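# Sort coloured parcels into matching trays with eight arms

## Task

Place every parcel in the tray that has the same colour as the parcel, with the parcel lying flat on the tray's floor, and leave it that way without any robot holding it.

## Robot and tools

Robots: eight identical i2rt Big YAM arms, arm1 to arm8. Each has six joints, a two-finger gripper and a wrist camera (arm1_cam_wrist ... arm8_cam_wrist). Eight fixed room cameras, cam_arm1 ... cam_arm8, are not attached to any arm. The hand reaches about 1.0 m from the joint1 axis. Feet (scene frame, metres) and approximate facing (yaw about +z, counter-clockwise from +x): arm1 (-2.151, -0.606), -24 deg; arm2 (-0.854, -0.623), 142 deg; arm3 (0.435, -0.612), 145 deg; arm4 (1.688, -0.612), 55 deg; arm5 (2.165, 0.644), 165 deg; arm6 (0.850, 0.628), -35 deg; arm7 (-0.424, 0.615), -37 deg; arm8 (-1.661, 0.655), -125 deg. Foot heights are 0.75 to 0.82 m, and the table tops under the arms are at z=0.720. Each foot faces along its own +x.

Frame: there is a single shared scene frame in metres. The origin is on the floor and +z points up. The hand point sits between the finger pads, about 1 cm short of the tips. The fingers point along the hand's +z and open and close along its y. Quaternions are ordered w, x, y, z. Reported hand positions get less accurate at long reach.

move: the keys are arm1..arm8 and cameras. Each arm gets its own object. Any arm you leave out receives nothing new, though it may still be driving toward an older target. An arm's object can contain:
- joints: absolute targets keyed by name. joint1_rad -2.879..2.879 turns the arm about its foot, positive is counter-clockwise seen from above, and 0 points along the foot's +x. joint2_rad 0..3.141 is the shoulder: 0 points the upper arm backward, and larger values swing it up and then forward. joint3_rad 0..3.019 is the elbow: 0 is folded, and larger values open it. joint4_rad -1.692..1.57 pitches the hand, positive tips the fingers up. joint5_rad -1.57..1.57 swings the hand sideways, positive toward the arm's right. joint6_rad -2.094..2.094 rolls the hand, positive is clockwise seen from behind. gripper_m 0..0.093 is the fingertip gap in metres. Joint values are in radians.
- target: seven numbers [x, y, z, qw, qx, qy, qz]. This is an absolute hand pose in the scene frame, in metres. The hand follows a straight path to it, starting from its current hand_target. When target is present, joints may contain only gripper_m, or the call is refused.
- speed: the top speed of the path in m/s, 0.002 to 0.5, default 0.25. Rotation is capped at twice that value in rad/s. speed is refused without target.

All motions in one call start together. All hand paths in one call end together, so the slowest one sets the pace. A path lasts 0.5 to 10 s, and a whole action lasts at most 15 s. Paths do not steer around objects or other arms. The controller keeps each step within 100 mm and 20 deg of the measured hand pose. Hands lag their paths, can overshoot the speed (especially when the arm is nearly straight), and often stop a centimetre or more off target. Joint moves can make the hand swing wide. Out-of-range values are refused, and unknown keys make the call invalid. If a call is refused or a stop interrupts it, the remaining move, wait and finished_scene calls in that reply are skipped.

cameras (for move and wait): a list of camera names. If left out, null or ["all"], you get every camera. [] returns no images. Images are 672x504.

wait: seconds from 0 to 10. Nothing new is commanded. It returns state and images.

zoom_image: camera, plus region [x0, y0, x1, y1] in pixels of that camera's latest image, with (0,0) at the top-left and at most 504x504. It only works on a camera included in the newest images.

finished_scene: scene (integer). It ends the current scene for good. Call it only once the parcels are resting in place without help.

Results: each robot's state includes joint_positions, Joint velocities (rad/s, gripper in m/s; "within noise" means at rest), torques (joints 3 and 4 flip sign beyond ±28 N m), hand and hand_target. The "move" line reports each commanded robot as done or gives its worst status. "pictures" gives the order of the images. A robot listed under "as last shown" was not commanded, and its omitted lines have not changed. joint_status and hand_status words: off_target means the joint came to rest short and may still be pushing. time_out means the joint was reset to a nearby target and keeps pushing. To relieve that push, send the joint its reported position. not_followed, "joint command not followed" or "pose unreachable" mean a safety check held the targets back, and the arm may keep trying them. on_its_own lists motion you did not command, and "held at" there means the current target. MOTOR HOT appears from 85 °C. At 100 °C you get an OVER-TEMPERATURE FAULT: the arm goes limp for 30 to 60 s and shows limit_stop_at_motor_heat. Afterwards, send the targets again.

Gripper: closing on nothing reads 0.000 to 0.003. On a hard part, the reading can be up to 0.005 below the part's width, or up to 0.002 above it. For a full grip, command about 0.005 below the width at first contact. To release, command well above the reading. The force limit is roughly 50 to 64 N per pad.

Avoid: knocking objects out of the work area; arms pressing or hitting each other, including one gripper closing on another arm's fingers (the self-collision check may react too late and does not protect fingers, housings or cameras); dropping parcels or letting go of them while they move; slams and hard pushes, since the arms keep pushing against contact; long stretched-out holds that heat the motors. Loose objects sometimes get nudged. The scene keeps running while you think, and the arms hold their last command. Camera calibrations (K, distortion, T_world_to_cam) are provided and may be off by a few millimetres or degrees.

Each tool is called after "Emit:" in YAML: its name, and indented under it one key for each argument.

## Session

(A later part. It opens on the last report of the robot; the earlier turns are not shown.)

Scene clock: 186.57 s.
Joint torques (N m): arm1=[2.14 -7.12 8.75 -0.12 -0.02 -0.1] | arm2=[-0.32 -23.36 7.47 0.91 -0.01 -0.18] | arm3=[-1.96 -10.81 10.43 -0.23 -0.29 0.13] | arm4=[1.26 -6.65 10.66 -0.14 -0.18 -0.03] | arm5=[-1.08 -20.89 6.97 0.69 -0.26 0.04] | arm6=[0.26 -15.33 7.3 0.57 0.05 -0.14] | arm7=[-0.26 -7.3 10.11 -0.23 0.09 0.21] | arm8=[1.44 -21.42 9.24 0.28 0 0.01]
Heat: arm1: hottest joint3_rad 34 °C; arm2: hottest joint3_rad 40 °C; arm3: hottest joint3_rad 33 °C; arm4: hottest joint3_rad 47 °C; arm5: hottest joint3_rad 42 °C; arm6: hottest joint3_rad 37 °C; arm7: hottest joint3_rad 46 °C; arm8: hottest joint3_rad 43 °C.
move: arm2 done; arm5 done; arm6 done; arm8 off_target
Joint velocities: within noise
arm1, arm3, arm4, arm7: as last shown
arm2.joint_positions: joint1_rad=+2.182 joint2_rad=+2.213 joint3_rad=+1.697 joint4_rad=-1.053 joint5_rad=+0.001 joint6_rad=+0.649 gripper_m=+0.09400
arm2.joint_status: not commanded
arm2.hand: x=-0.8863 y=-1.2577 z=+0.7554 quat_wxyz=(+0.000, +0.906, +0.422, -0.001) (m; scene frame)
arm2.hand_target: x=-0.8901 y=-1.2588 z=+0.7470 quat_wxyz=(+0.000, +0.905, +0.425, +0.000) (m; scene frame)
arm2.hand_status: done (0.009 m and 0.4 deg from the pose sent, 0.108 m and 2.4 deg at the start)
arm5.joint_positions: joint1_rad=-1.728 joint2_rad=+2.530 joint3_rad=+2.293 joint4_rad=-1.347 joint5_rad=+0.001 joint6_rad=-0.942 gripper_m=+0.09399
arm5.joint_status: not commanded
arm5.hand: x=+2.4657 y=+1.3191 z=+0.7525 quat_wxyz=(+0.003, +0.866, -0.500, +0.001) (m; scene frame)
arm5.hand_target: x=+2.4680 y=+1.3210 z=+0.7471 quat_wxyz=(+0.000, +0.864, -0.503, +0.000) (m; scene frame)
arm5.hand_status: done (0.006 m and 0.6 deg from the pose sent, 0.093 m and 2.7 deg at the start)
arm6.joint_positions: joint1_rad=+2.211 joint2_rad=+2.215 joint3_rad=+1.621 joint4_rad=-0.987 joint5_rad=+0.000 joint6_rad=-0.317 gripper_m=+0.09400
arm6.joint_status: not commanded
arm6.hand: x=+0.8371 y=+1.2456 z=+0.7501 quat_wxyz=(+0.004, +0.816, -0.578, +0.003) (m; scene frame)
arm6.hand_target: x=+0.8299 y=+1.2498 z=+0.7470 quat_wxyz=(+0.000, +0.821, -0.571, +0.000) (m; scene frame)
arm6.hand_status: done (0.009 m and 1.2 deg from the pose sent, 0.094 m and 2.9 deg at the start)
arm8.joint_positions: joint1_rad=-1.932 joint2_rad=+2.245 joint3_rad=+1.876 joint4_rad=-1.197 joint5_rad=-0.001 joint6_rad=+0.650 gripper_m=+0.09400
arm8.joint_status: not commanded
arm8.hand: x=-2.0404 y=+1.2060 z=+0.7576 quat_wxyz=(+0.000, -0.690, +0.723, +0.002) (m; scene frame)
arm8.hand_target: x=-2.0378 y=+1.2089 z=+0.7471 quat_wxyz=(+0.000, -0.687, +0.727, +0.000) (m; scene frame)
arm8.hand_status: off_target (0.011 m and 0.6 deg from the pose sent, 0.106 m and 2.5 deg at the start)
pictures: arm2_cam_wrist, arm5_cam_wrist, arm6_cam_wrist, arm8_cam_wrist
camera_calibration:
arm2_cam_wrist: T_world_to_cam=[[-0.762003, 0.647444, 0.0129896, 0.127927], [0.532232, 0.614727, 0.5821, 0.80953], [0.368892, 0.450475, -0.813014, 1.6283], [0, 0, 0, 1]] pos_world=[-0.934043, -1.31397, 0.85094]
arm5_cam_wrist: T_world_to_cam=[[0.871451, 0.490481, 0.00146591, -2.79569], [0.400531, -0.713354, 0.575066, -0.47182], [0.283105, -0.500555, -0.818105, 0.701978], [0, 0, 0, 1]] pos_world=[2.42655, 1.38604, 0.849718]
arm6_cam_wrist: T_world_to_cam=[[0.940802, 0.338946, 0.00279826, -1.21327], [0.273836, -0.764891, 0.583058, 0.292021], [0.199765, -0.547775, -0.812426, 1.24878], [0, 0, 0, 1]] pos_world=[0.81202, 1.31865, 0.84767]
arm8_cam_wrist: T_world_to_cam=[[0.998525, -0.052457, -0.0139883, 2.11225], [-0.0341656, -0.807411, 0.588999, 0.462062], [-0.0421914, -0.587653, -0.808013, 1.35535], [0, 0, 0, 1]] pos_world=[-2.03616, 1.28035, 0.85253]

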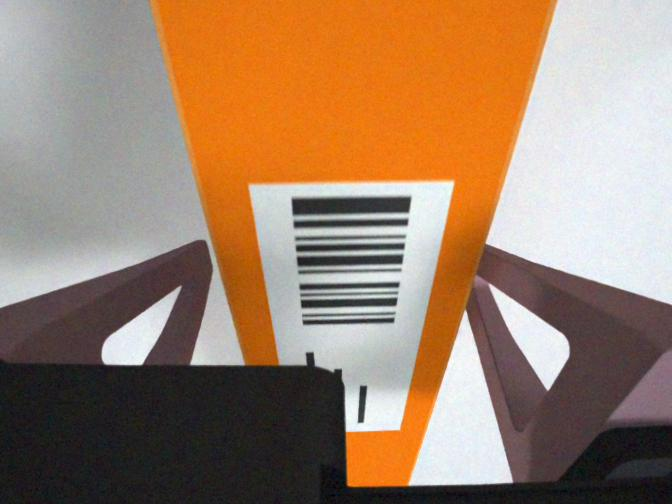

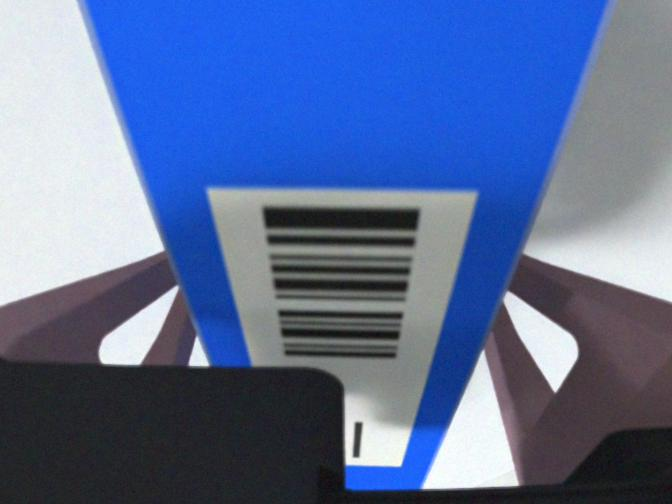

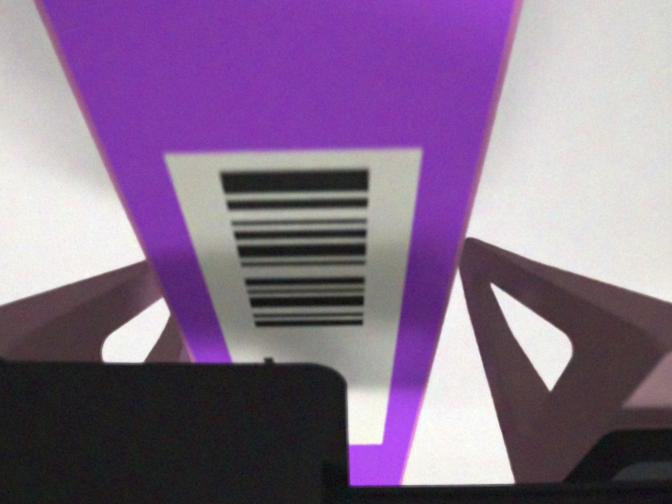

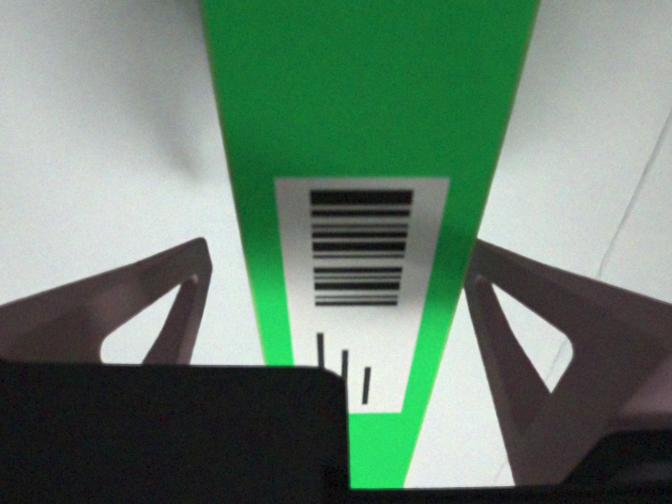

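Emit:
move:
  arm8: {"joints":{"gripper_m":0.045}}
  arm5: {"joints":{"gripper_m":0.045}}
  arm2: {"joints":{"gripper_m":0.045}}
  arm6: {"joints":{"gripper_m":0.045}}
  cameras: []

Emit:
move:
  arm8: {"target":[-2.038,1.206,0.92,0,-0.6871,0.7266,0],"speed":0.2}
  arm5: {"target":[2.466,1.319,0.92,0,-0.8643,0.503,0],"speed":0.2}
  arm2: {"target":[-0.887,-1.257,0.92,0,0.9052,0.425,0],"speed":0.2}
  arm6: {"target":[0.836,1.247,0.92,0,-0.8211,0.5707,0],"speed":0.2}
  cameras: ["cam_arm8","cam_arm5","cam_arm2","cam_arm6"]

Scene clock: 199.17 s.
Joint torques (N m): arm1=[2.08 -6.77 8.83 -0.09 0 -0.05] | arm2=[-0.26 -23.3 7.47 0.9 0.01 -0.18] | arm3=[-1.96 -10.93 10.41 -0.24 -0.3 0.13] | arm4=[1.2 -6.65 10.66 -0.13 -0.18 -0.03] | arm5=[-1.14 -20.6 6.79 0.64 -0.27 -0.01] | arm6=[0.26 -15.44 7.32 0.55 0.04 -0.14] | arm7=[-0.38 -7.65 10.04 -0.21 0.08 0.22] | arm8=[1.14 -21.36 9.35 0.38 0.01 -0.01]
Heat: arm1: hottest joint3_rad 34 °C; arm2: hottest joint3_rad 39 °C; arm3: hottest joint3_rad 33 °C; arm4: hottest joint3_rad 47 °C; arm5: hottest joint3_rad 41 °C; arm6: hottest joint3_rad 38 °C; arm7: hottest joint3_rad 46 °C; arm8: hottest joint3_rad 41 °C.
move: arm2 off_target; arm5 off_target; arm6 off_target; arm8 off_target
Joint velocities: within noise
arm1, arm3, arm4, arm7: as last shown
arm2.joint_positions: joint1_rad=+2.182 joint2_rad=+2.213 joint3_rad=+1.697 joint4_rad=-1.052 joint5_rad=+0.001 joint6_rad=+0.649 gripper_m=+0.05852
arm2.joint_status: gripper_m off_target (ended at +0.05856, target +0.04500)
arm2.hand: x=-0.8863 y=-1.2578 z=+0.7554 quat_wxyz=(+0.000, +0.906, +0.422, -0.001) (m; scene frame)
arm2.hand_target: x=-0.8901 y=-1.2587 z=+0.7470 quat_wxyz=(+0.000, +0.905, +0.425, +0.000) (m; scene frame)
arm2.hand_status: not commanded
arm5.joint_positions: joint1_rad=-1.728 joint2_rad=+2.530 joint3_rad=+2.293 joint4_rad=-1.347 joint5_rad=+0.000 joint6_rad=-0.942 gripper_m=+0.05823
arm5.joint_status: gripper_m off_target (ended at +0.05826, target +0.04500)
arm5.hand: x=+2.4656 y=+1.3191 z=+0.7525 quat_wxyz=(+0.003, +0.866, -0.500, +0.001) (m; scene frame)
arm5.hand_target: x=+2.4680 y=+1.3209 z=+0.7471 quat_wxyz=(+0.000, +0.864, -0.503, +0.000) (m; scene frame)
arm5.hand_status: not commanded
arm6.joint_positions: joint1_rad=+2.211 joint2_rad=+2.215 joint3_rad=+1.621 joint4_rad=-0.987 joint5_rad=+0.000 joint6_rad=-0.317 gripper_m=+0.05946
arm6.joint_status: gripper_m off_target (ended at +0.05950, target +0.04500)
arm6.hand: x=+0.8368 y=+1.2457 z=+0.7501 quat_wxyz=(+0.004, +0.816, -0.578, +0.003) (m; scene frame)
arm6.hand_target: x=+0.8300 y=+1.2498 z=+0.7470 quat_wxyz=(+0.000, +0.821, -0.571, +0.000) (m; scene frame)
arm6.hand_status: not commanded
arm8.joint_positions: joint1_rad=-1.932 joint2_rad=+2.245 joint3_rad=+1.876 joint4_rad=-1.197 joint5_rad=-0.001 joint6_rad=+0.650 gripper_m=+0.06005
arm8.joint_status: gripper_m off_target (ended at +0.06007, target +0.04500)
arm8.hand: x=-2.0404 y=+1.2061 z=+0.7576 quat_wxyz=(+0.000, -0.690, +0.723, +0.002) (m; scene frame)
arm8.hand_target: x=-2.0378 y=+1.2089 z=+0.7471 quat_wxyz=(+0.000, -0.687, +0.727, +0.000) (m; scene frame)
arm8.hand_status: not commanded
pictures: none
No camera images: "cameras" was empty.

Scene clock: 200.90 s.
Joint torques (N m): arm1=[2.2 -7.12 8.92 0.02 0 -0.07] | arm2=[0.09 -23.36 11.62 0.12 0.02 -0.13] | arm3=[-1.9 -10.7 10.43 -0.28 -0.29 0.12] | arm4=[1.2 -6.65 10.67 -0.14 -0.18 -0.03] | arm5=[-0.67 -20.95 10.39 -0.05 -0.2 -0.01] | arm6=[-0.44 -16.85 12 -0.24 0.05 -0.19] | arm7=[-0.38 -7.41 10.06 -0.23 0.08 0.22] | arm8=[1.61 -21.3 14.76 -0.58 0.01 0.02]
Heat: arm1: hottest joint3_rad 34 °C; arm2: hottest joint3_rad 39 °C; arm3: hottest joint3_rad 33 °C; arm4: hottest joint3_rad 47 °C; arm5: hottest joint3_rad 41 °C; arm6: hottest joint3_rad 38 °C; arm7: hottest joint3_rad 46 °C; arm8: hottest joint3_rad 41 °C.
move: arm2 off_target; arm5 off_target; arm6 off_target; arm8 off_target
Joint velocities: within noise
arm1, arm3, arm4, arm7: as last shown
arm2.joint_positions: joint1_rad=+2.182 joint2_rad=+2.048 joint3_rad=+1.835 joint4_rad=-1.387 joint5_rad=+0.001 joint6_rad=+0.649 gripper_m=+0.05852
arm2.joint_status: not commanded
arm2.hand: x=-0.8856 y=-1.2444 z=+0.9057 quat_wxyz=(-0.014, +0.906, +0.422, +0.007) (m; scene frame)
arm2.hand_target: x=-0.8871 y=-1.2563 z=+0.9201 quat_wxyz=(+0.000, +0.905, +0.425, +0.000) (m; scene frame)
arm2.hand_status: off_target (0.019 m and 1.8 deg from the pose sent, 0.164 m and 0.4 deg at the start)
arm5.joint_positions: joint1_rad=-1.728 joint2_rad=+2.449 joint3_rad=+2.528 joint4_rad=-1.674 joint5_rad=-0.001 joint6_rad=-0.942 gripper_m=+0.05823
arm5.joint_status: not commanded
arm5.hand: x=+2.4619 y=+1.3116 z=+0.9000 quat_wxyz=(+0.008, +0.866, -0.500, +0.001) (m; scene frame)
arm5.hand_target: x=+2.4656 y=+1.3179 z=+0.9197 quat_wxyz=(-0.011, +0.864, -0.503, -0.001) (m; scene frame)
arm5.hand_status: off_target (0.022 m and 1.1 deg from the pose sent, 0.168 m and 0.6 deg at the start; a joint's target at an end of its range on 23 of 52 steps)
arm6.joint_positions: joint1_rad=+2.211 joint2_rad=+2.039 joint3_rad=+1.719 joint4_rad=-1.313 joint5_rad=+0.000 joint6_rad=-0.322 gripper_m=+0.05947
arm6.joint_status: not commanded
arm6.hand: x=+0.8372 y=+1.2288 z=+0.8894 quat_wxyz=(+0.025, +0.818, -0.575, +0.018) (m; scene frame)
arm6.hand_target: x=+0.8360 y=+1.2455 z=+0.9203 quat_wxyz=(+0.000, +0.821, -0.571, +0.000) (m; scene frame)
arm6.hand_status: off_target (0.036 m and 3.6 deg from the pose sent, 0.170 m and 1.1 deg at the start)
arm8.joint_positions: joint1_rad=-1.932 joint2_rad=+2.137 joint3_rad=+2.080 joint4_rad=-1.551 joint5_rad=-0.001 joint6_rad=+0.650 gripper_m=+0.06005
arm8.joint_status: not commanded
arm8.hand: x=-2.0323 y=+1.1944 z=+0.9028 quat_wxyz=(-0.004, -0.690, +0.723, -0.019) (m; scene frame)
arm8.hand_target: x=-2.0373 y=+1.2052 z=+0.9201 quat_wxyz=(+0.000, -0.687, +0.727, +0.000) (m; scene frame)
arm8.hand_status: off_target (0.022 m and 2.3 deg from the pose sent, 0.162 m and 0.6 deg at the start)
pictures: cam_arm2, cam_arm5, cam_arm6, cam_arm8

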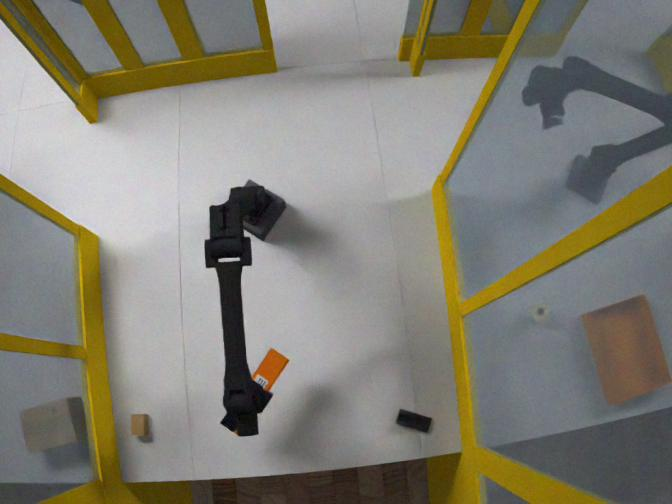

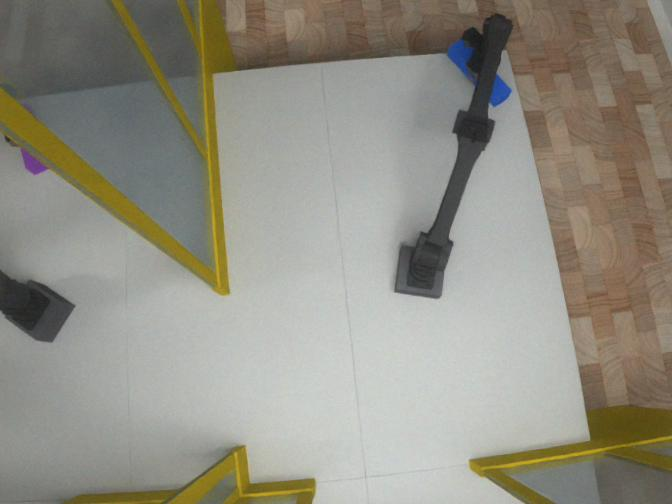

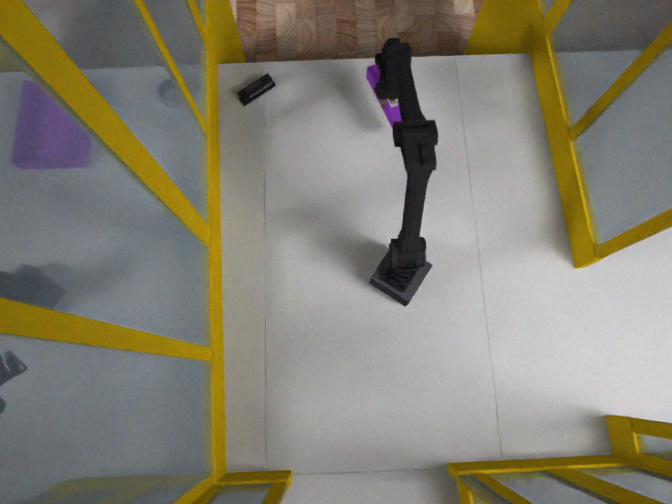

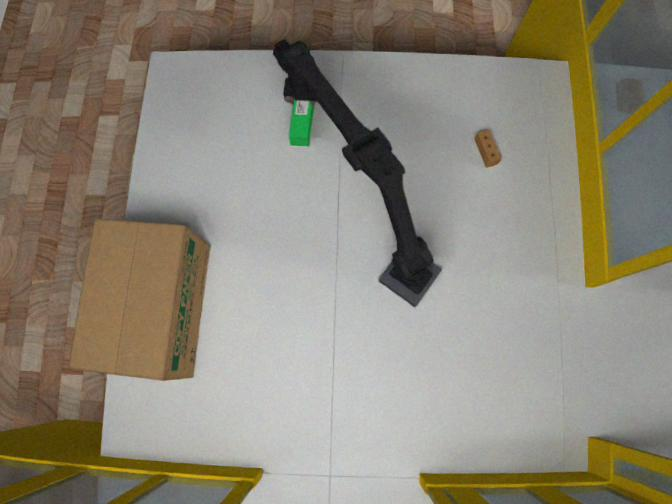

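Emit:
move:
  arm8: {"joints":{"joint2_rad":1.1,"joint3_rad":1.35,"joint4_rad":-1.68}}
  arm5: {"joints":{"joint2_rad":1.2,"joint3_rad":1.35,"joint4_rad":-1.68}}
  arm2: {"joints":{"joint2_rad":1.05,"joint3_rad":1.35,"joint4_rad":-1.68}}
  arm6: {"joints":{"joint2_rad":1.2,"joint3_rad":1.35,"joint4_rad":-1.68}}
  cameras: []

Emit:
move:
  arm8: {"joints":{"joint1_rad":0.353,"joint6_rad":-0.25}}
  arm5: {"joints":{"joint1_rad":1.566,"joint6_rad":-0.26}}
  arm2: {"joints":{"joint1_rad":-2.12,"joint6_rad":0.36}}
  arm6: {"joints":{"joint1_rad":-1.126,"joint6_rad":-0.17}}
  cameras: ["cam_arm2"]

Emit:
move:
  arm8: {"target":[-1.83,-0.01,0.88,0,0.7071,0.7071,0]}
  arm5: {"target":[1.99,-0.01,0.88,0,0.7071,0.7071,0]}
  arm2: {"target":[-0.20,-0.375,0.88,0,0,1,0]}
  arm6: {"target":[0.74,-0.01,0.88,0,0.7071,0.7071,0]}
  cameras: ["cam_arm1","cam_arm2","cam_arm3","cam_arm4","arm2_cam_wrist"]

Scene clock: 223.93 s.
Joint torques (N m): arm1=[1.85 -7 8.91 -0.01 -0.03 -0.08] | arm2=[0.09 -5.95 8.43 0.66 0.01 -0.14] | arm3=[-1.85 -10.87 10.43 -0.25 -0.29 0.13] | arm4=[1.26 -6.59 10.67 -0.14 -0.18 -0.03] | arm5=[-0.91 -7.36 7.36 0.2 -0.21 0.02] | arm6=[-0.44 -5.54 8.9 0.01 0.05 -0.18] | arm7=[-0.38 -7.41 10.1 -0.21 0.08 0.22] | arm8=[1.67 -5.48 9.63 -0.1 0.02 0.01]
Heat: arm1: hottest joint3_rad 35 °C; arm2: hottest joint3_rad 43 °C; arm3: hottest joint3_rad 34 °C; arm4: hottest joint3_rad 48 °C; arm5: hottest joint3_rad 43 °C; arm6: hottest joint3_rad 38 °C; arm7: hottest joint3_rad 46 °C; arm8: hottest joint3_rad 45 °C.
move: arm2 done; arm5 done; arm6 done; arm8 done
Joint velocities: within noise
arm1, arm3, arm4, arm7: as last shown
arm2.joint_positions: joint1_rad=+2.182 joint2_rad=+1.044 joint3_rad=+1.349 joint4_rad=-1.674 joint5_rad=+0.001 joint6_rad=+0.649 gripper_m=+0.05853
arm2.joint_status: all done
arm2.hand: x=-0.8697 y=-0.9268 z=+1.1630 quat_wxyz=(+0.088, +0.902, +0.420, -0.047) (m; scene frame)
arm2.hand_target: x=-0.8701 y=-0.9267 z=+1.1613 quat_wxyz=(+0.084, +0.901, +0.423, -0.045) (m; scene frame)
arm2.hand_status: not commanded
arm5.joint_positions: joint1_rad=-1.728 joint2_rad=+1.215 joint3_rad=+1.342 joint4_rad=-1.675 joint5_rad=-0.001 joint6_rad=-0.942 gripper_m=+0.05823
arm5.joint_status: all done
arm5.hand: x=+2.3012 y=+0.9510 z=+1.1046 quat_wxyz=(-0.015, +0.866, -0.500, -0.002) (m; scene frame)
arm5.hand_target: x=+2.3005 y=+0.9484 z=+1.1123 quat_wxyz=(-0.024, +0.864, -0.503, -0.003) (m; scene frame)
arm5.hand_status: not commanded
arm6.joint_positions: joint1_rad=+2.211 joint2_rad=+1.201 joint3_rad=+1.344 joint4_rad=-1.674 joint5_rad=+0.000 joint6_rad=-0.323 gripper_m=+0.05947
arm6.joint_status: all done
arm6.hand: x=+0.8433 y=+0.9645 z=+1.1340 quat_wxyz=(-0.016, +0.818, -0.575, -0.012) (m; scene frame)
arm6.hand_target: x=+0.8429 y=+0.9638 z=+1.1367 quat_wxyz=(-0.017, +0.821, -0.571, -0.012) (m; scene frame)
arm6.hand_status: not commanded
arm8.joint_positions: joint1_rad=-1.932 joint2_rad=+1.101 joint3_rad=+1.353 joint4_rad=-1.676 joint5_rad=-0.001 joint6_rad=+0.650 gripper_m=+0.06005
arm8.joint_status: all done
arm8.hand: x=-1.8407 y=+0.9166 z=+1.1081 quat_wxyz=(+0.011, -0.689, +0.722, +0.072) (m; scene frame)
arm8.hand_target: x=-1.8388 y=+0.9158 z=+1.1072 quat_wxyz=(+0.011, -0.685, +0.725, +0.069) (m; scene frame)
arm8.hand_status: not commanded
pictures: none
No camera images: "cameras" was empty.

Scene clock: 226.80 s.
Joint torques (N m): arm1=[1.96 -7.3 8.83 -0.05 0 -0.07] | arm2=[-0.38 -7.65 8.44 0.65 -0.03 -0.19] | arm3=[-1.79 -10.75 10.41 -0.24 -0.29 0.12] | arm4=[1.2 -6.59 10.66 -0.13 -0.18 -0.03] | arm5=[-0.62 -7.06 7.21 0.09 -0.13 0.03] | arm6=[-1.26 -6.77 8.87 -0.02 -0.01 -0.02] | arm7=[-0.21 -7.36 10.11 -0.23 0.09 0.2] | arm8=[2.14 -6.01 9.59 -0.03 -0.03 -0.11]
Heat: arm1: hottest joint3_rad 35 °C; arm2: hottest joint3_rad 43 °C; arm3: hottest joint3_rad 34 °C; arm4: hottest joint3_rad 48 °C; arm5: hottest joint3_rad 43 °C; arm6: hottest joint3_rad 38 °C; arm7: hottest joint3_rad 46 °C; arm8: hottest joint3_rad 44 °C.
move: arm2 done; arm5 done; arm6 done; arm8 done
Joint velocities: within noise
arm1, arm3, arm4, arm7: as last shown
arm2.joint_positions: joint1_rad=-2.112 joint2_rad=+1.060 joint3_rad=+1.349 joint4_rad=-1.674 joint5_rad=+0.001 joint6_rad=+0.372 gripper_m=+0.05863
arm2.joint_status: all done
arm2.hand: x=-0.5669 y=-0.5131 z=+1.1588 quat_wxyz=(-0.087, -0.002, -0.996, -0.034) (m; scene frame)
arm2.hand_target: x=-0.5696 y=-0.5164 z=+1.1617 quat_wxyz=(-0.089, +0.001, -0.995, -0.034) (m; scene frame)
arm2.hand_status: not commanded
arm5.joint_positions: joint1_rad=+1.560 joint2_rad=+1.214 joint3_rad=+1.342 joint4_rad=-1.675 joint5_rad=-0.001 joint6_rad=-0.270 gripper_m=+0.05824
arm5.joint_status: all done
arm5.hand: x=+2.0726 y=+0.3167 z=+1.1001 quat_wxyz=(+0.006, +0.708, +0.706, -0.007) (m; scene frame)
arm5.hand_target: x=+2.0751 y=+0.3185 z=+1.1076 quat_wxyz=(+0.010, +0.709, +0.705, -0.014) (m; scene frame)
arm5.hand_status: not commanded
arm6.joint_positions: joint1_rad=-1.117 joint2_rad=+1.215 joint3_rad=+1.344 joint4_rad=-1.674 joint5_rad=+0.002 joint6_rad=-0.177 gripper_m=+0.05960
arm6.joint_status: all done
arm6.hand: x=+0.7943 y=+0.2941 z=+1.1296 quat_wxyz=(-0.007, -0.703, -0.712, +0.011) (m; scene frame)
arm6.hand_target: x=+0.7921 y=+0.2977 z=+1.1366 quat_wxyz=(-0.011, -0.708, -0.706, +0.017) (m; scene frame)
arm6.hand_status: not commanded
arm8.joint_positions: joint1_rad=+0.348 joint2_rad=+1.106 joint3_rad=+1.353 joint4_rad=-1.676 joint5_rad=-0.001 joint6_rad=-0.243 gripper_m=+0.06005
arm8.joint_status: all done
arm8.hand: x=-1.7425 y=+0.3483 z=+1.1073 quat_wxyz=(-0.037, -0.711, -0.700, +0.061) (m; scene frame)
arm8.hand_target: x=-1.7404 y=+0.3505 z=+1.1077 quat_wxyz=(-0.036, -0.706, -0.704, +0.061) (m; scene frame)
arm8.hand_status: not commanded
pictures: cam_arm2

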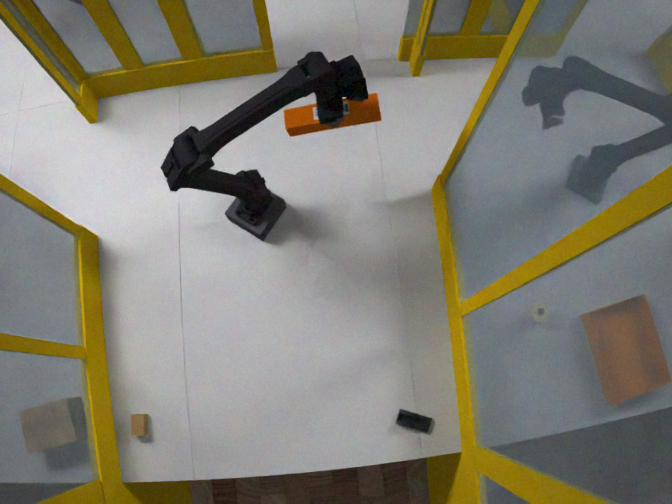

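Scene clock: 229.80 s.
Joint torques (N m): arm1=[2.32 -6.77 8.88 -0.03 0.02 -0.06] | arm2=[-0.21 -25.64 11.97 0.12 0.03 -0.14] | arm3=[-1.96 -10.81 10.39 -0.23 -0.3 0.13] | arm4=[1.26 -6.59 10.66 -0.14 -0.18 -0.03] | arm5=[0.09 -19.14 10.04 -0.5 -0.07 0.05] | arm6=[-1.08 -15.68 12.21 -0.14 -0.04 -0.03] | arm7=[-0.38 -7.41 10.09 -0.17 0.08 0.21] | arm8=[2.2 -21.48 14.74 -0.59 -0.05 -0.08]
Heat: arm1: hottest joint3_rad 35 °C; arm2: hottest joint3_rad 43 °C; arm3: hottest joint3_rad 34 °C; arm4: hottest joint3_rad 48 °C; arm5: hottest joint3_rad 43 °C; arm6: hottest joint3_rad 38 °C; arm7: hottest joint3_rad 46 °C; arm8: hottest joint3_rad 44 °C.
move: arm2 off_target; arm5 off_target; arm6 off_target; arm8 off_target
Joint velocities: within noise
arm1.joint_positions: joint1_rad=+1.494 joint2_rad=+1.201 joint3_rad=+1.348 joint4_rad=-1.668 joint5_rad=+0.001 joint6_rad=-0.483 gripper_m=+0.09399
arm1.joint_status: not commanded
arm1.hand: x=-1.9896 y=-0.3064 z=+1.0821 quat_wxyz=(-0.022, +0.701, -0.713, -0.002) (m; scene frame)
arm1.hand_target: x=-1.9944 y=-0.3067 z=+1.0829 quat_wxyz=(-0.017, +0.707, -0.707, -0.001) (m; scene frame)
arm1.hand_status: not commanded
arm2.joint_positions: joint1_rad=-2.112 joint2_rad=+2.266 joint3_rad=+2.110 joint4_rad=-1.440 joint5_rad=+0.001 joint6_rad=+0.372 gripper_m=+0.05863
arm2.joint_status: not commanded
arm2.hand: x=-0.2125 y=-0.3760 z=+0.8702 quat_wxyz=(+0.012, -0.002, -1.000, +0.005) (m; scene frame)
arm2.hand_target: x=-0.2006 y=-0.3753 z=+0.8801 quat_wxyz=(+0.000, +0.000, -1.000, +0.000) (m; scene frame)
arm2.hand_status: off_target (0.016 m and 1.5 deg from the pose sent, 0.481 m and 10.7 deg at the start)
arm3.joint_positions: joint1_rad=+0.281 joint2_rad=+1.216 joint3_rad=+1.336 joint4_rad=-1.668 joint5_rad=+0.004 joint6_rad=-0.366 gripper_m=+0.09396
arm3.joint_status: not commanded
arm3.hand: x=+0.1136 y=-0.5029 z=+1.0597 quat_wxyz=(-0.009, +1.000, +0.018, -0.007) (m; scene frame)
arm3.hand_target: x=+0.1180 y=-0.4996 z=+1.0700 quat_wxyz=(-0.010, +1.000, +0.002, -0.016) (m; scene frame)
arm3.hand_status: not commanded
arm4.joint_positions: joint1_rad=+0.148 joint2_rad=+1.201 joint3_rad=+1.345 joint4_rad=-1.669 joint5_rad=+0.002 joint6_rad=-0.452 gripper_m=+0.09398
arm4.joint_status: not commanded
arm4.hand: x=+1.8453 y=-0.3081 z=+1.0663 quat_wxyz=(-0.014, +0.700, -0.714, -0.007) (m; scene frame)
arm4.hand_target: x=+1.8402 y=-0.3076 z=+1.0685 quat_wxyz=(-0.012, +0.708, -0.706, -0.007) (m; scene frame)
arm4.hand_status: not commanded
arm5.joint_positions: joint1_rad=+1.564 joint2_rad=+2.192 joint3_rad=+1.980 joint4_rad=-1.394 joint5_rad=+0.000 joint6_rad=-0.269 gripper_m=+0.05824
arm5.joint_status: not commanded
arm5.hand: x=+1.9889 y=+0.0054 z=+0.8586 quat_wxyz=(-0.010, +0.707, +0.707, +0.019) (m; scene frame)
arm5.hand_target: x=+1.9903 y=-0.0091 z=+0.8802 quat_wxyz=(+0.000, +0.707, +0.707, +0.000) (m; scene frame)
arm5.hand_status: off_target (0.026 m and 2.4 deg from the pose sent, 0.402 m and 1.0 deg at the start)
arm6.joint_positions: joint1_rad=-1.117 joint2_rad=+2.120 joint3_rad=+1.791 joint4_rad=-1.279 joint5_rad=+0.002 joint6_rad=-0.177 gripper_m=+0.05960
arm6.joint_status: not commanded
arm6.hand: x=+0.7467 y=+0.0072 z=+0.8662 quat_wxyz=(+0.011, -0.702, -0.712, -0.015) (m; scene frame)
arm6.hand_target: x=+0.7401 y=-0.0090 z=+0.8802 quat_wxyz=(+0.000, -0.707, -0.707, +0.000) (m; scene frame)
arm6.hand_status: off_target (0.023 m and 2.3 deg from the pose sent, 0.397 m and 1.7 deg at the start)
arm7.joint_positions: joint1_rad=-0.316 joint2_rad=+1.203 joint3_rad=+1.351 joint4_rad=-1.669 joint5_rad=-0.004 joint6_rad=-0.010 gripper_m=+0.09396
arm7.joint_status: not commanded
arm7.hand: x=-0.2278 y=+0.3371 z=+1.1175 quat_wxyz=(-0.022, -0.455, -0.890, +0.009) (m; scene frame)
arm7.hand_target: x=-0.2303 y=+0.3395 z=+1.1180 quat_wxyz=(-0.018, -0.460, -0.888, +0.008) (m; scene frame)
arm7.hand_status: not commanded
arm8.joint_positions: joint1_rad=+0.351 joint2_rad=+2.204 joint3_rad=+2.102 joint4_rad=-1.498 joint5_rad=-0.001 joint6_rad=-0.243 gripper_m=+0.06005
arm8.joint_status: not commanded
arm8.hand: x=-1.8311 y=+0.0037 z=+0.8690 quat_wxyz=(+0.007, -0.711, -0.703, -0.013) (m; scene frame)
arm8.hand_target: x=-1.8298 y=-0.0092 z=+0.8801 quat_wxyz=(+0.000, -0.707, -0.707, +0.001) (m; scene frame)
arm8.hand_status: off_target (0.018 m and 1.8 deg from the pose sent, 0.433 m and 8.2 deg at the start)
pictures: arm2_cam_wrist, cam_arm1, cam_arm2, cam_arm3, cam_arm4
camera_calibration:
arm2_cam_wrist: T_world_to_cam=[[-0.00841739, -0.999725, 0.0218921, -0.39795], [-0.798068, 0.0199074, 0.602239, -0.681654], [-0.602509, -0.0124021, -0.798016, 0.682286], [0, 0, 0, 1]] pos_world=[-0.136272, -0.375809, 0.963705]

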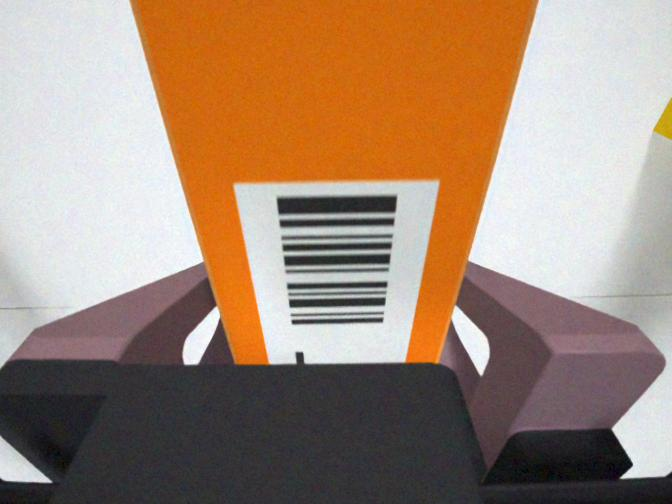

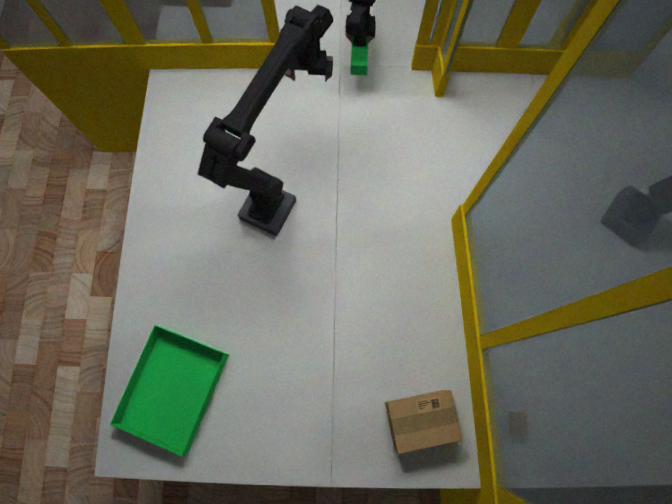

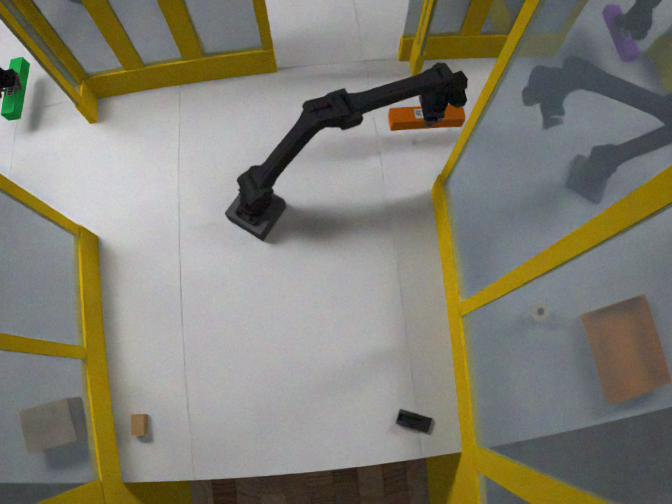

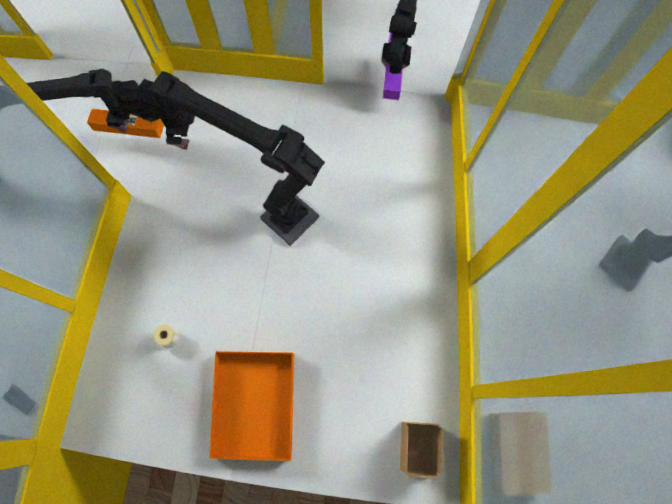

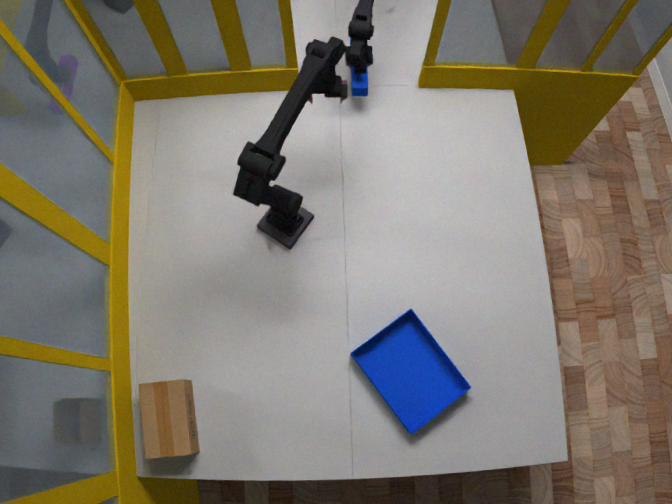

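Emit:
move:
  arm8: {"target":[-1.83,-0.002,0.752,0,0.7071,0.7071,0],"speed":0.1}
  arm5: {"target":[1.99,-0.002,0.749,0,0.7071,0.7071,0],"speed":0.1}
  arm2: {"target":[-0.205,-0.375,0.752,0,0,1,0],"speed":0.1}
  arm6: {"target":[0.742,-0.002,0.748,0,0.7071,0.7071,0],"speed":0.1}
  cameras: []

Emit:
move:
  cameras: ["arm8_cam_wrist","arm5_cam_wrist","arm2_cam_wrist","arm6_cam_wrist"]

Scene clock: 241.17 s.
Joint torques (N m): arm1=[2.32 -6.53 8.95 -0.09 -0.01 -0.09] | arm2=[0.03 -25.82 7.99 0.91 0.02 -0.12] | arm3=[-1.9 -10.87 10.44 -0.25 -0.3 0.13] | arm4=[1.26 -6.65 10.67 -0.14 -0.18 -0.03] | arm5=[0.09 -18.08 6.45 0.61 -0.09 0.06] | arm6=[-1.08 -16.09 7.47 0.55 -0.03 -0.02] | arm7=[-0.32 -7.53 10.09 -0.18 0.08 0.2] | arm8=[2.08 -21.42 9.32 0.35 -0.05 -0.11]
Heat: arm1: hottest joint3_rad 35 °C; arm2: hottest joint3_rad 44 °C; arm3: hottest joint3_rad 34 °C; arm4: hottest joint3_rad 48 °C; arm5: hottest joint3_rad 43 °C; arm6: hottest joint3_rad 39 °C; arm7: hottest joint3_rad 46 °C; arm8: hottest joint3_rad 45 °C.
move: arm2 done; arm5 done; arm6 done; arm8 done
Joint velocities: within noise
arm1, arm3, arm4, arm7: as last shown
arm2.joint_positions: joint1_rad=-2.112 joint2_rad=+2.358 joint3_rad=+1.982 joint4_rad=-1.194 joint5_rad=+0.001 joint6_rad=+0.372 gripper_m=+0.05863
arm2.joint_status: not commanded
arm2.hand: x=-0.2070 y=-0.3738 z=+0.7609 quat_wxyz=(+0.000, -0.002, -1.000, +0.000) (m; scene frame)
arm2.hand_target: x=-0.2051 y=-0.3751 z=+0.7521 quat_wxyz=(+0.000, +0.000, -1.000, +0.000) (m; scene frame)
arm2.hand_status: done (0.009 m and 0.2 deg from the pose sent, 0.118 m and 1.5 deg at the start)
arm5.joint_positions: joint1_rad=+1.564 joint2_rad=+2.284 joint3_rad=+1.846 joint4_rad=-1.136 joint5_rad=+0.000 joint6_rad=-0.268 gripper_m=+0.05825
arm5.joint_status: not commanded
arm5.hand: x=+1.9882 y=+0.0023 z=+0.7499 quat_wxyz=(-0.002, +0.707, +0.707, +0.005) (m; scene frame)
arm5.hand_target: x=+1.9900 y=-0.0019 z=+0.7489 quat_wxyz=(+0.000, +0.707, +0.707, +0.000) (m; scene frame)
arm5.hand_status: done (0.005 m and 0.6 deg from the pose sent, 0.110 m and 2.5 deg at the start)
arm6.joint_positions: joint1_rad=-1.117 joint2_rad=+2.253 joint3_rad=+1.697 joint4_rad=-1.025 joint5_rad=+0.001 joint6_rad=-0.177 gripper_m=+0.05960
arm6.joint_status: not commanded
arm6.hand: x=+0.7458 y=+0.0015 z=+0.7512 quat_wxyz=(+0.003, -0.703, -0.711, -0.004) (m; scene frame)
arm6.hand_target: x=+0.7420 y=-0.0020 z=+0.7481 quat_wxyz=(+0.000, -0.707, -0.707, +0.000) (m; scene frame)
arm6.hand_status: done (0.006 m and 0.9 deg from the pose sent, 0.119 m and 2.2 deg at the start)
arm8.joint_positions: joint1_rad=+0.351 joint2_rad=+2.267 joint3_rad=+1.927 joint4_rad=-1.228 joint5_rad=-0.001 joint6_rad=-0.244 gripper_m=+0.06005
arm8.joint_status: not commanded
arm8.hand: x=-1.8321 y=-0.0005 z=+0.7621 quat_wxyz=(-0.002, -0.711, -0.703, +0.001) (m; scene frame)
arm8.hand_target: x=-1.8300 y=-0.0018 z=+0.7520 quat_wxyz=(+0.000, -0.707, -0.707, +0.000) (m; scene frame)
arm8.hand_status: done (0.010 m and 0.7 deg from the pose sent, 0.117 m and 1.8 deg at the start)
pictures: none
No camera images: "cameras" was empty.

Scene clock: 241.17 s.
Joint torques (N m): arm1=[2.32 -6.53 8.95 -0.09 -0.01 -0.09] | arm2=[0.03 -25.82 7.99 0.91 0.02 -0.12] | arm3=[-1.9 -10.87 10.44 -0.25 -0.3 0.13] | arm4=[1.26 -6.65 10.67 -0.14 -0.18 -0.03] | arm5=[0.09 -18.08 6.45 0.61 -0.09 0.06] | arm6=[-1.08 -16.09 7.47 0.55 -0.03 -0.02] | arm7=[-0.32 -7.53 10.09 -0.18 0.08 0.2] | arm8=[2.08 -21.42 9.32 0.35 -0.05 -0.11]
Heat: arm1: hottest joint3_rad 35 °C; arm2: hottest joint3_rad 44 °C; arm3: hottest joint3_rad 34 °C; arm4: hottest joint3_rad 48 °C; arm5: hottest joint3_rad 43 °C; arm6: hottest joint3_rad 39 °C; arm7: hottest joint3_rad 46 °C; arm8: hottest joint3_rad 45 °C.
Joint velocities: within noise
arm1.joint_positions: joint1_rad=+1.494 joint2_rad=+1.201 joint3_rad=+1.348 joint4_rad=-1.668 joint5_rad=+0.001 joint6_rad=-0.483 gripper_m=+0.09399
arm1.joint_status: not commanded
arm1.hand: x=-1.9896 y=-0.3064 z=+1.0821 quat_wxyz=(-0.022, +0.701, -0.713, -0.002) (m; scene frame)
arm1.hand_target: x=-1.9944 y=-0.3067 z=+1.0829 quat_wxyz=(-0.017, +0.707, -0.707, -0.001) (m; scene frame)
arm1.hand_status: not commanded
arm2.joint_positions: joint1_rad=-2.112 joint2_rad=+2.358 joint3_rad=+1.982 joint4_rad=-1.194 joint5_rad=+0.001 joint6_rad=+0.372 gripper_m=+0.05863
arm2.joint_status: not commanded
arm2.hand: x=-0.2070 y=-0.3738 z=+0.7609 quat_wxyz=(+0.000, -0.002, -1.000, +0.000) (m; scene frame)
arm2.hand_target: x=-0.2051 y=-0.3751 z=+0.7521 quat_wxyz=(+0.000, +0.000, -1.000, +0.000) (m; scene frame)
arm2.hand_status: done (0.009 m and 0.2 deg from the pose sent, 0.118 m and 1.5 deg at the start)
arm3.joint_positions: joint1_rad=+0.281 joint2_rad=+1.216 joint3_rad=+1.336 joint4_rad=-1.668 joint5_rad=+0.004 joint6_rad=-0.366 gripper_m=+0.09396
arm3.joint_status: not commanded
arm3.hand: x=+0.1136 y=-0.5029 z=+1.0597 quat_wxyz=(-0.009, +1.000, +0.018, -0.007) (m; scene frame)
arm3.hand_target: x=+0.1180 y=-0.4996 z=+1.0700 quat_wxyz=(-0.010, +1.000, +0.002, -0.016) (m; scene frame)
arm3.hand_status: not commanded
arm4.joint_positions: joint1_rad=+0.148 joint2_rad=+1.201 joint3_rad=+1.345 joint4_rad=-1.669 joint5_rad=+0.002 joint6_rad=-0.452 gripper_m=+0.09398
arm4.joint_status: not commanded
arm4.hand: x=+1.8453 y=-0.3081 z=+1.0663 quat_wxyz=(-0.014, +0.700, -0.714, -0.007) (m; scene frame)
arm4.hand_target: x=+1.8402 y=-0.3076 z=+1.0685 quat_wxyz=(-0.012, +0.708, -0.706, -0.007) (m; scene frame)
arm4.hand_status: not commanded
arm5.joint_positions: joint1_rad=+1.564 joint2_rad=+2.284 joint3_rad=+1.846 joint4_rad=-1.136 joint5_rad=+0.000 joint6_rad=-0.268 gripper_m=+0.05825
arm5.joint_status: not commanded
arm5.hand: x=+1.9882 y=+0.0023 z=+0.7499 quat_wxyz=(-0.002, +0.707, +0.707, +0.005) (m; scene frame)
arm5.hand_target: x=+1.9900 y=-0.0019 z=+0.7489 quat_wxyz=(+0.000, +0.707, +0.707, +0.000) (m; scene frame)
arm5.hand_status: done (0.005 m and 0.6 deg from the pose sent, 0.110 m and 2.5 deg at the start)
arm6.joint_positions: joint1_rad=-1.117 joint2_rad=+2.253 joint3_rad=+1.697 joint4_rad=-1.025 joint5_rad=+0.001 joint6_rad=-0.177 gripper_m=+0.05960
arm6.joint_status: not commanded
arm6.hand: x=+0.7458 y=+0.0015 z=+0.7512 quat_wxyz=(+0.003, -0.703, -0.711, -0.004) (m; scene frame)
arm6.hand_target: x=+0.7420 y=-0.0020 z=+0.7481 quat_wxyz=(+0.000, -0.707, -0.707, +0.000) (m; scene frame)
arm6.hand_status: done (0.006 m and 0.9 deg from the pose sent, 0.119 m and 2.2 deg at the start)
arm7.joint_positions: joint1_rad=-0.316 joint2_rad=+1.203 joint3_rad=+1.351 joint4_rad=-1.669 joint5_rad=-0.004 joint6_rad=-0.010 gripper_m=+0.09396
arm7.joint_status: not commanded
arm7.hand: x=-0.2278 y=+0.3371 z=+1.1175 quat_wxyz=(-0.022, -0.455, -0.890, +0.009) (m; scene frame)
arm7.hand_target: x=-0.2303 y=+0.3395 z=+1.1180 quat_wxyz=(-0.018, -0.460, -0.888, +0.008) (m; scene frame)
arm7.hand_status: not commanded
arm8.joint_positions: joint1_rad=+0.351 joint2_rad=+2.267 joint3_rad=+1.927 joint4_rad=-1.228 joint5_rad=-0.001 joint6_rad=-0.244 gripper_m=+0.06005
arm8.joint_status: not commanded
arm8.hand: x=-1.8321 y=-0.0005 z=+0.7621 quat_wxyz=(-0.002, -0.711, -0.703, +0.001) (m; scene frame)
arm8.hand_target: x=-1.8300 y=-0.0018 z=+0.7520 quat_wxyz=(+0.000, -0.707, -0.707, +0.000) (m; scene frame)
arm8.hand_status: done (0.010 m and 0.7 deg from the pose sent, 0.117 m and 1.8 deg at the start)
pictures: arm2_cam_wrist, arm5_cam_wrist, arm6_cam_wrist, arm8_cam_wrist
camera_calibration:
arm2_cam_wrist: T_world_to_cam=[[-0.00887888, -0.999885, 0.0123027, -0.386065], [-0.812377, 0.0143866, 0.582955, -0.601971], [-0.583065, -0.00481845, -0.812411, 0.616276], [0, 0, 0, 1]] pos_world=[-0.133126, -0.374391, 0.856342]
arm5_cam_wrist: T_world_to_cam=[[-0.999945, 0.0104828, 0.00100241, 1.98842], [0.00912949, 0.815523, 0.578652, -0.446288], [0.00524839, 0.57863, -0.815574, 0.723983], [0, 0, 0, 1]] pos_world=[1.98859, -0.0758039, 0.846714]
arm6_cam_wrist: T_world_to_cam=[[-0.99979, -0.0194868, 0.00633106, 0.739482], [-0.0121393, 0.812276, 0.583147, -0.424386], [-0.0165062, 0.582948, -0.812342, 0.745959], [0, 0, 0, 1]] pos_world=[0.746488, -0.0757267, 0.848771]
arm8_cam_wrist: T_world_to_cam=[[-0.9998, 0.0167701, -0.0108882, -1.82245], [0.00716726, 0.808954, 0.587829, -0.430222], [0.018666, 0.587633, -0.808912, 0.771499], [0, 0, 0, 1]] pos_world=[-1.83341, -0.0747662, 0.857129]

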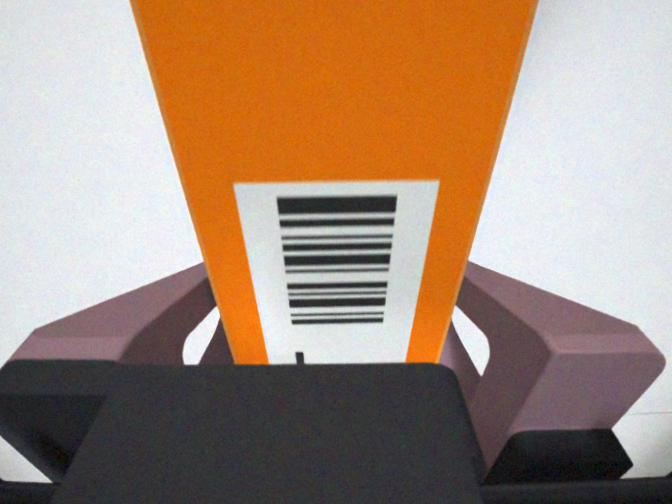

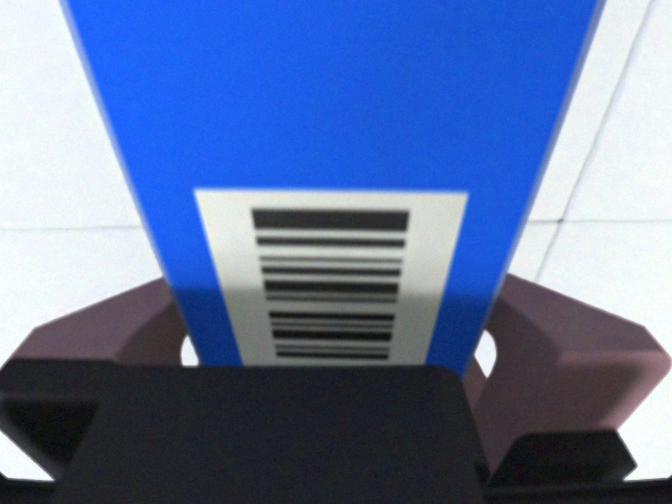

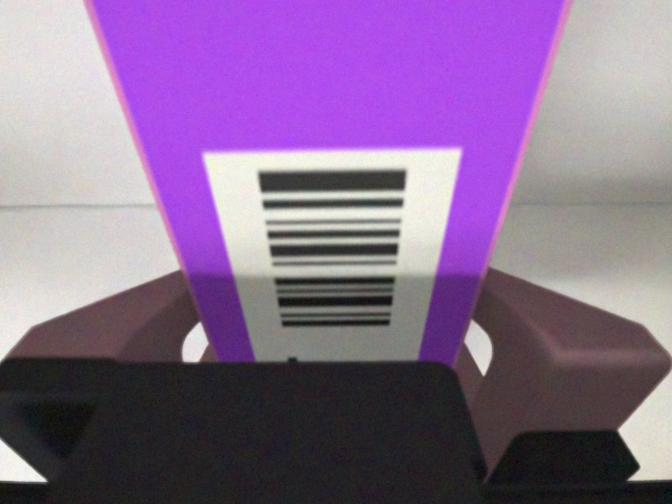

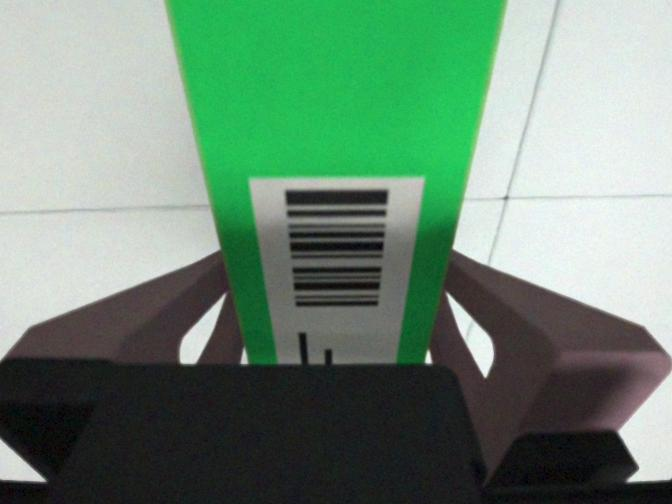

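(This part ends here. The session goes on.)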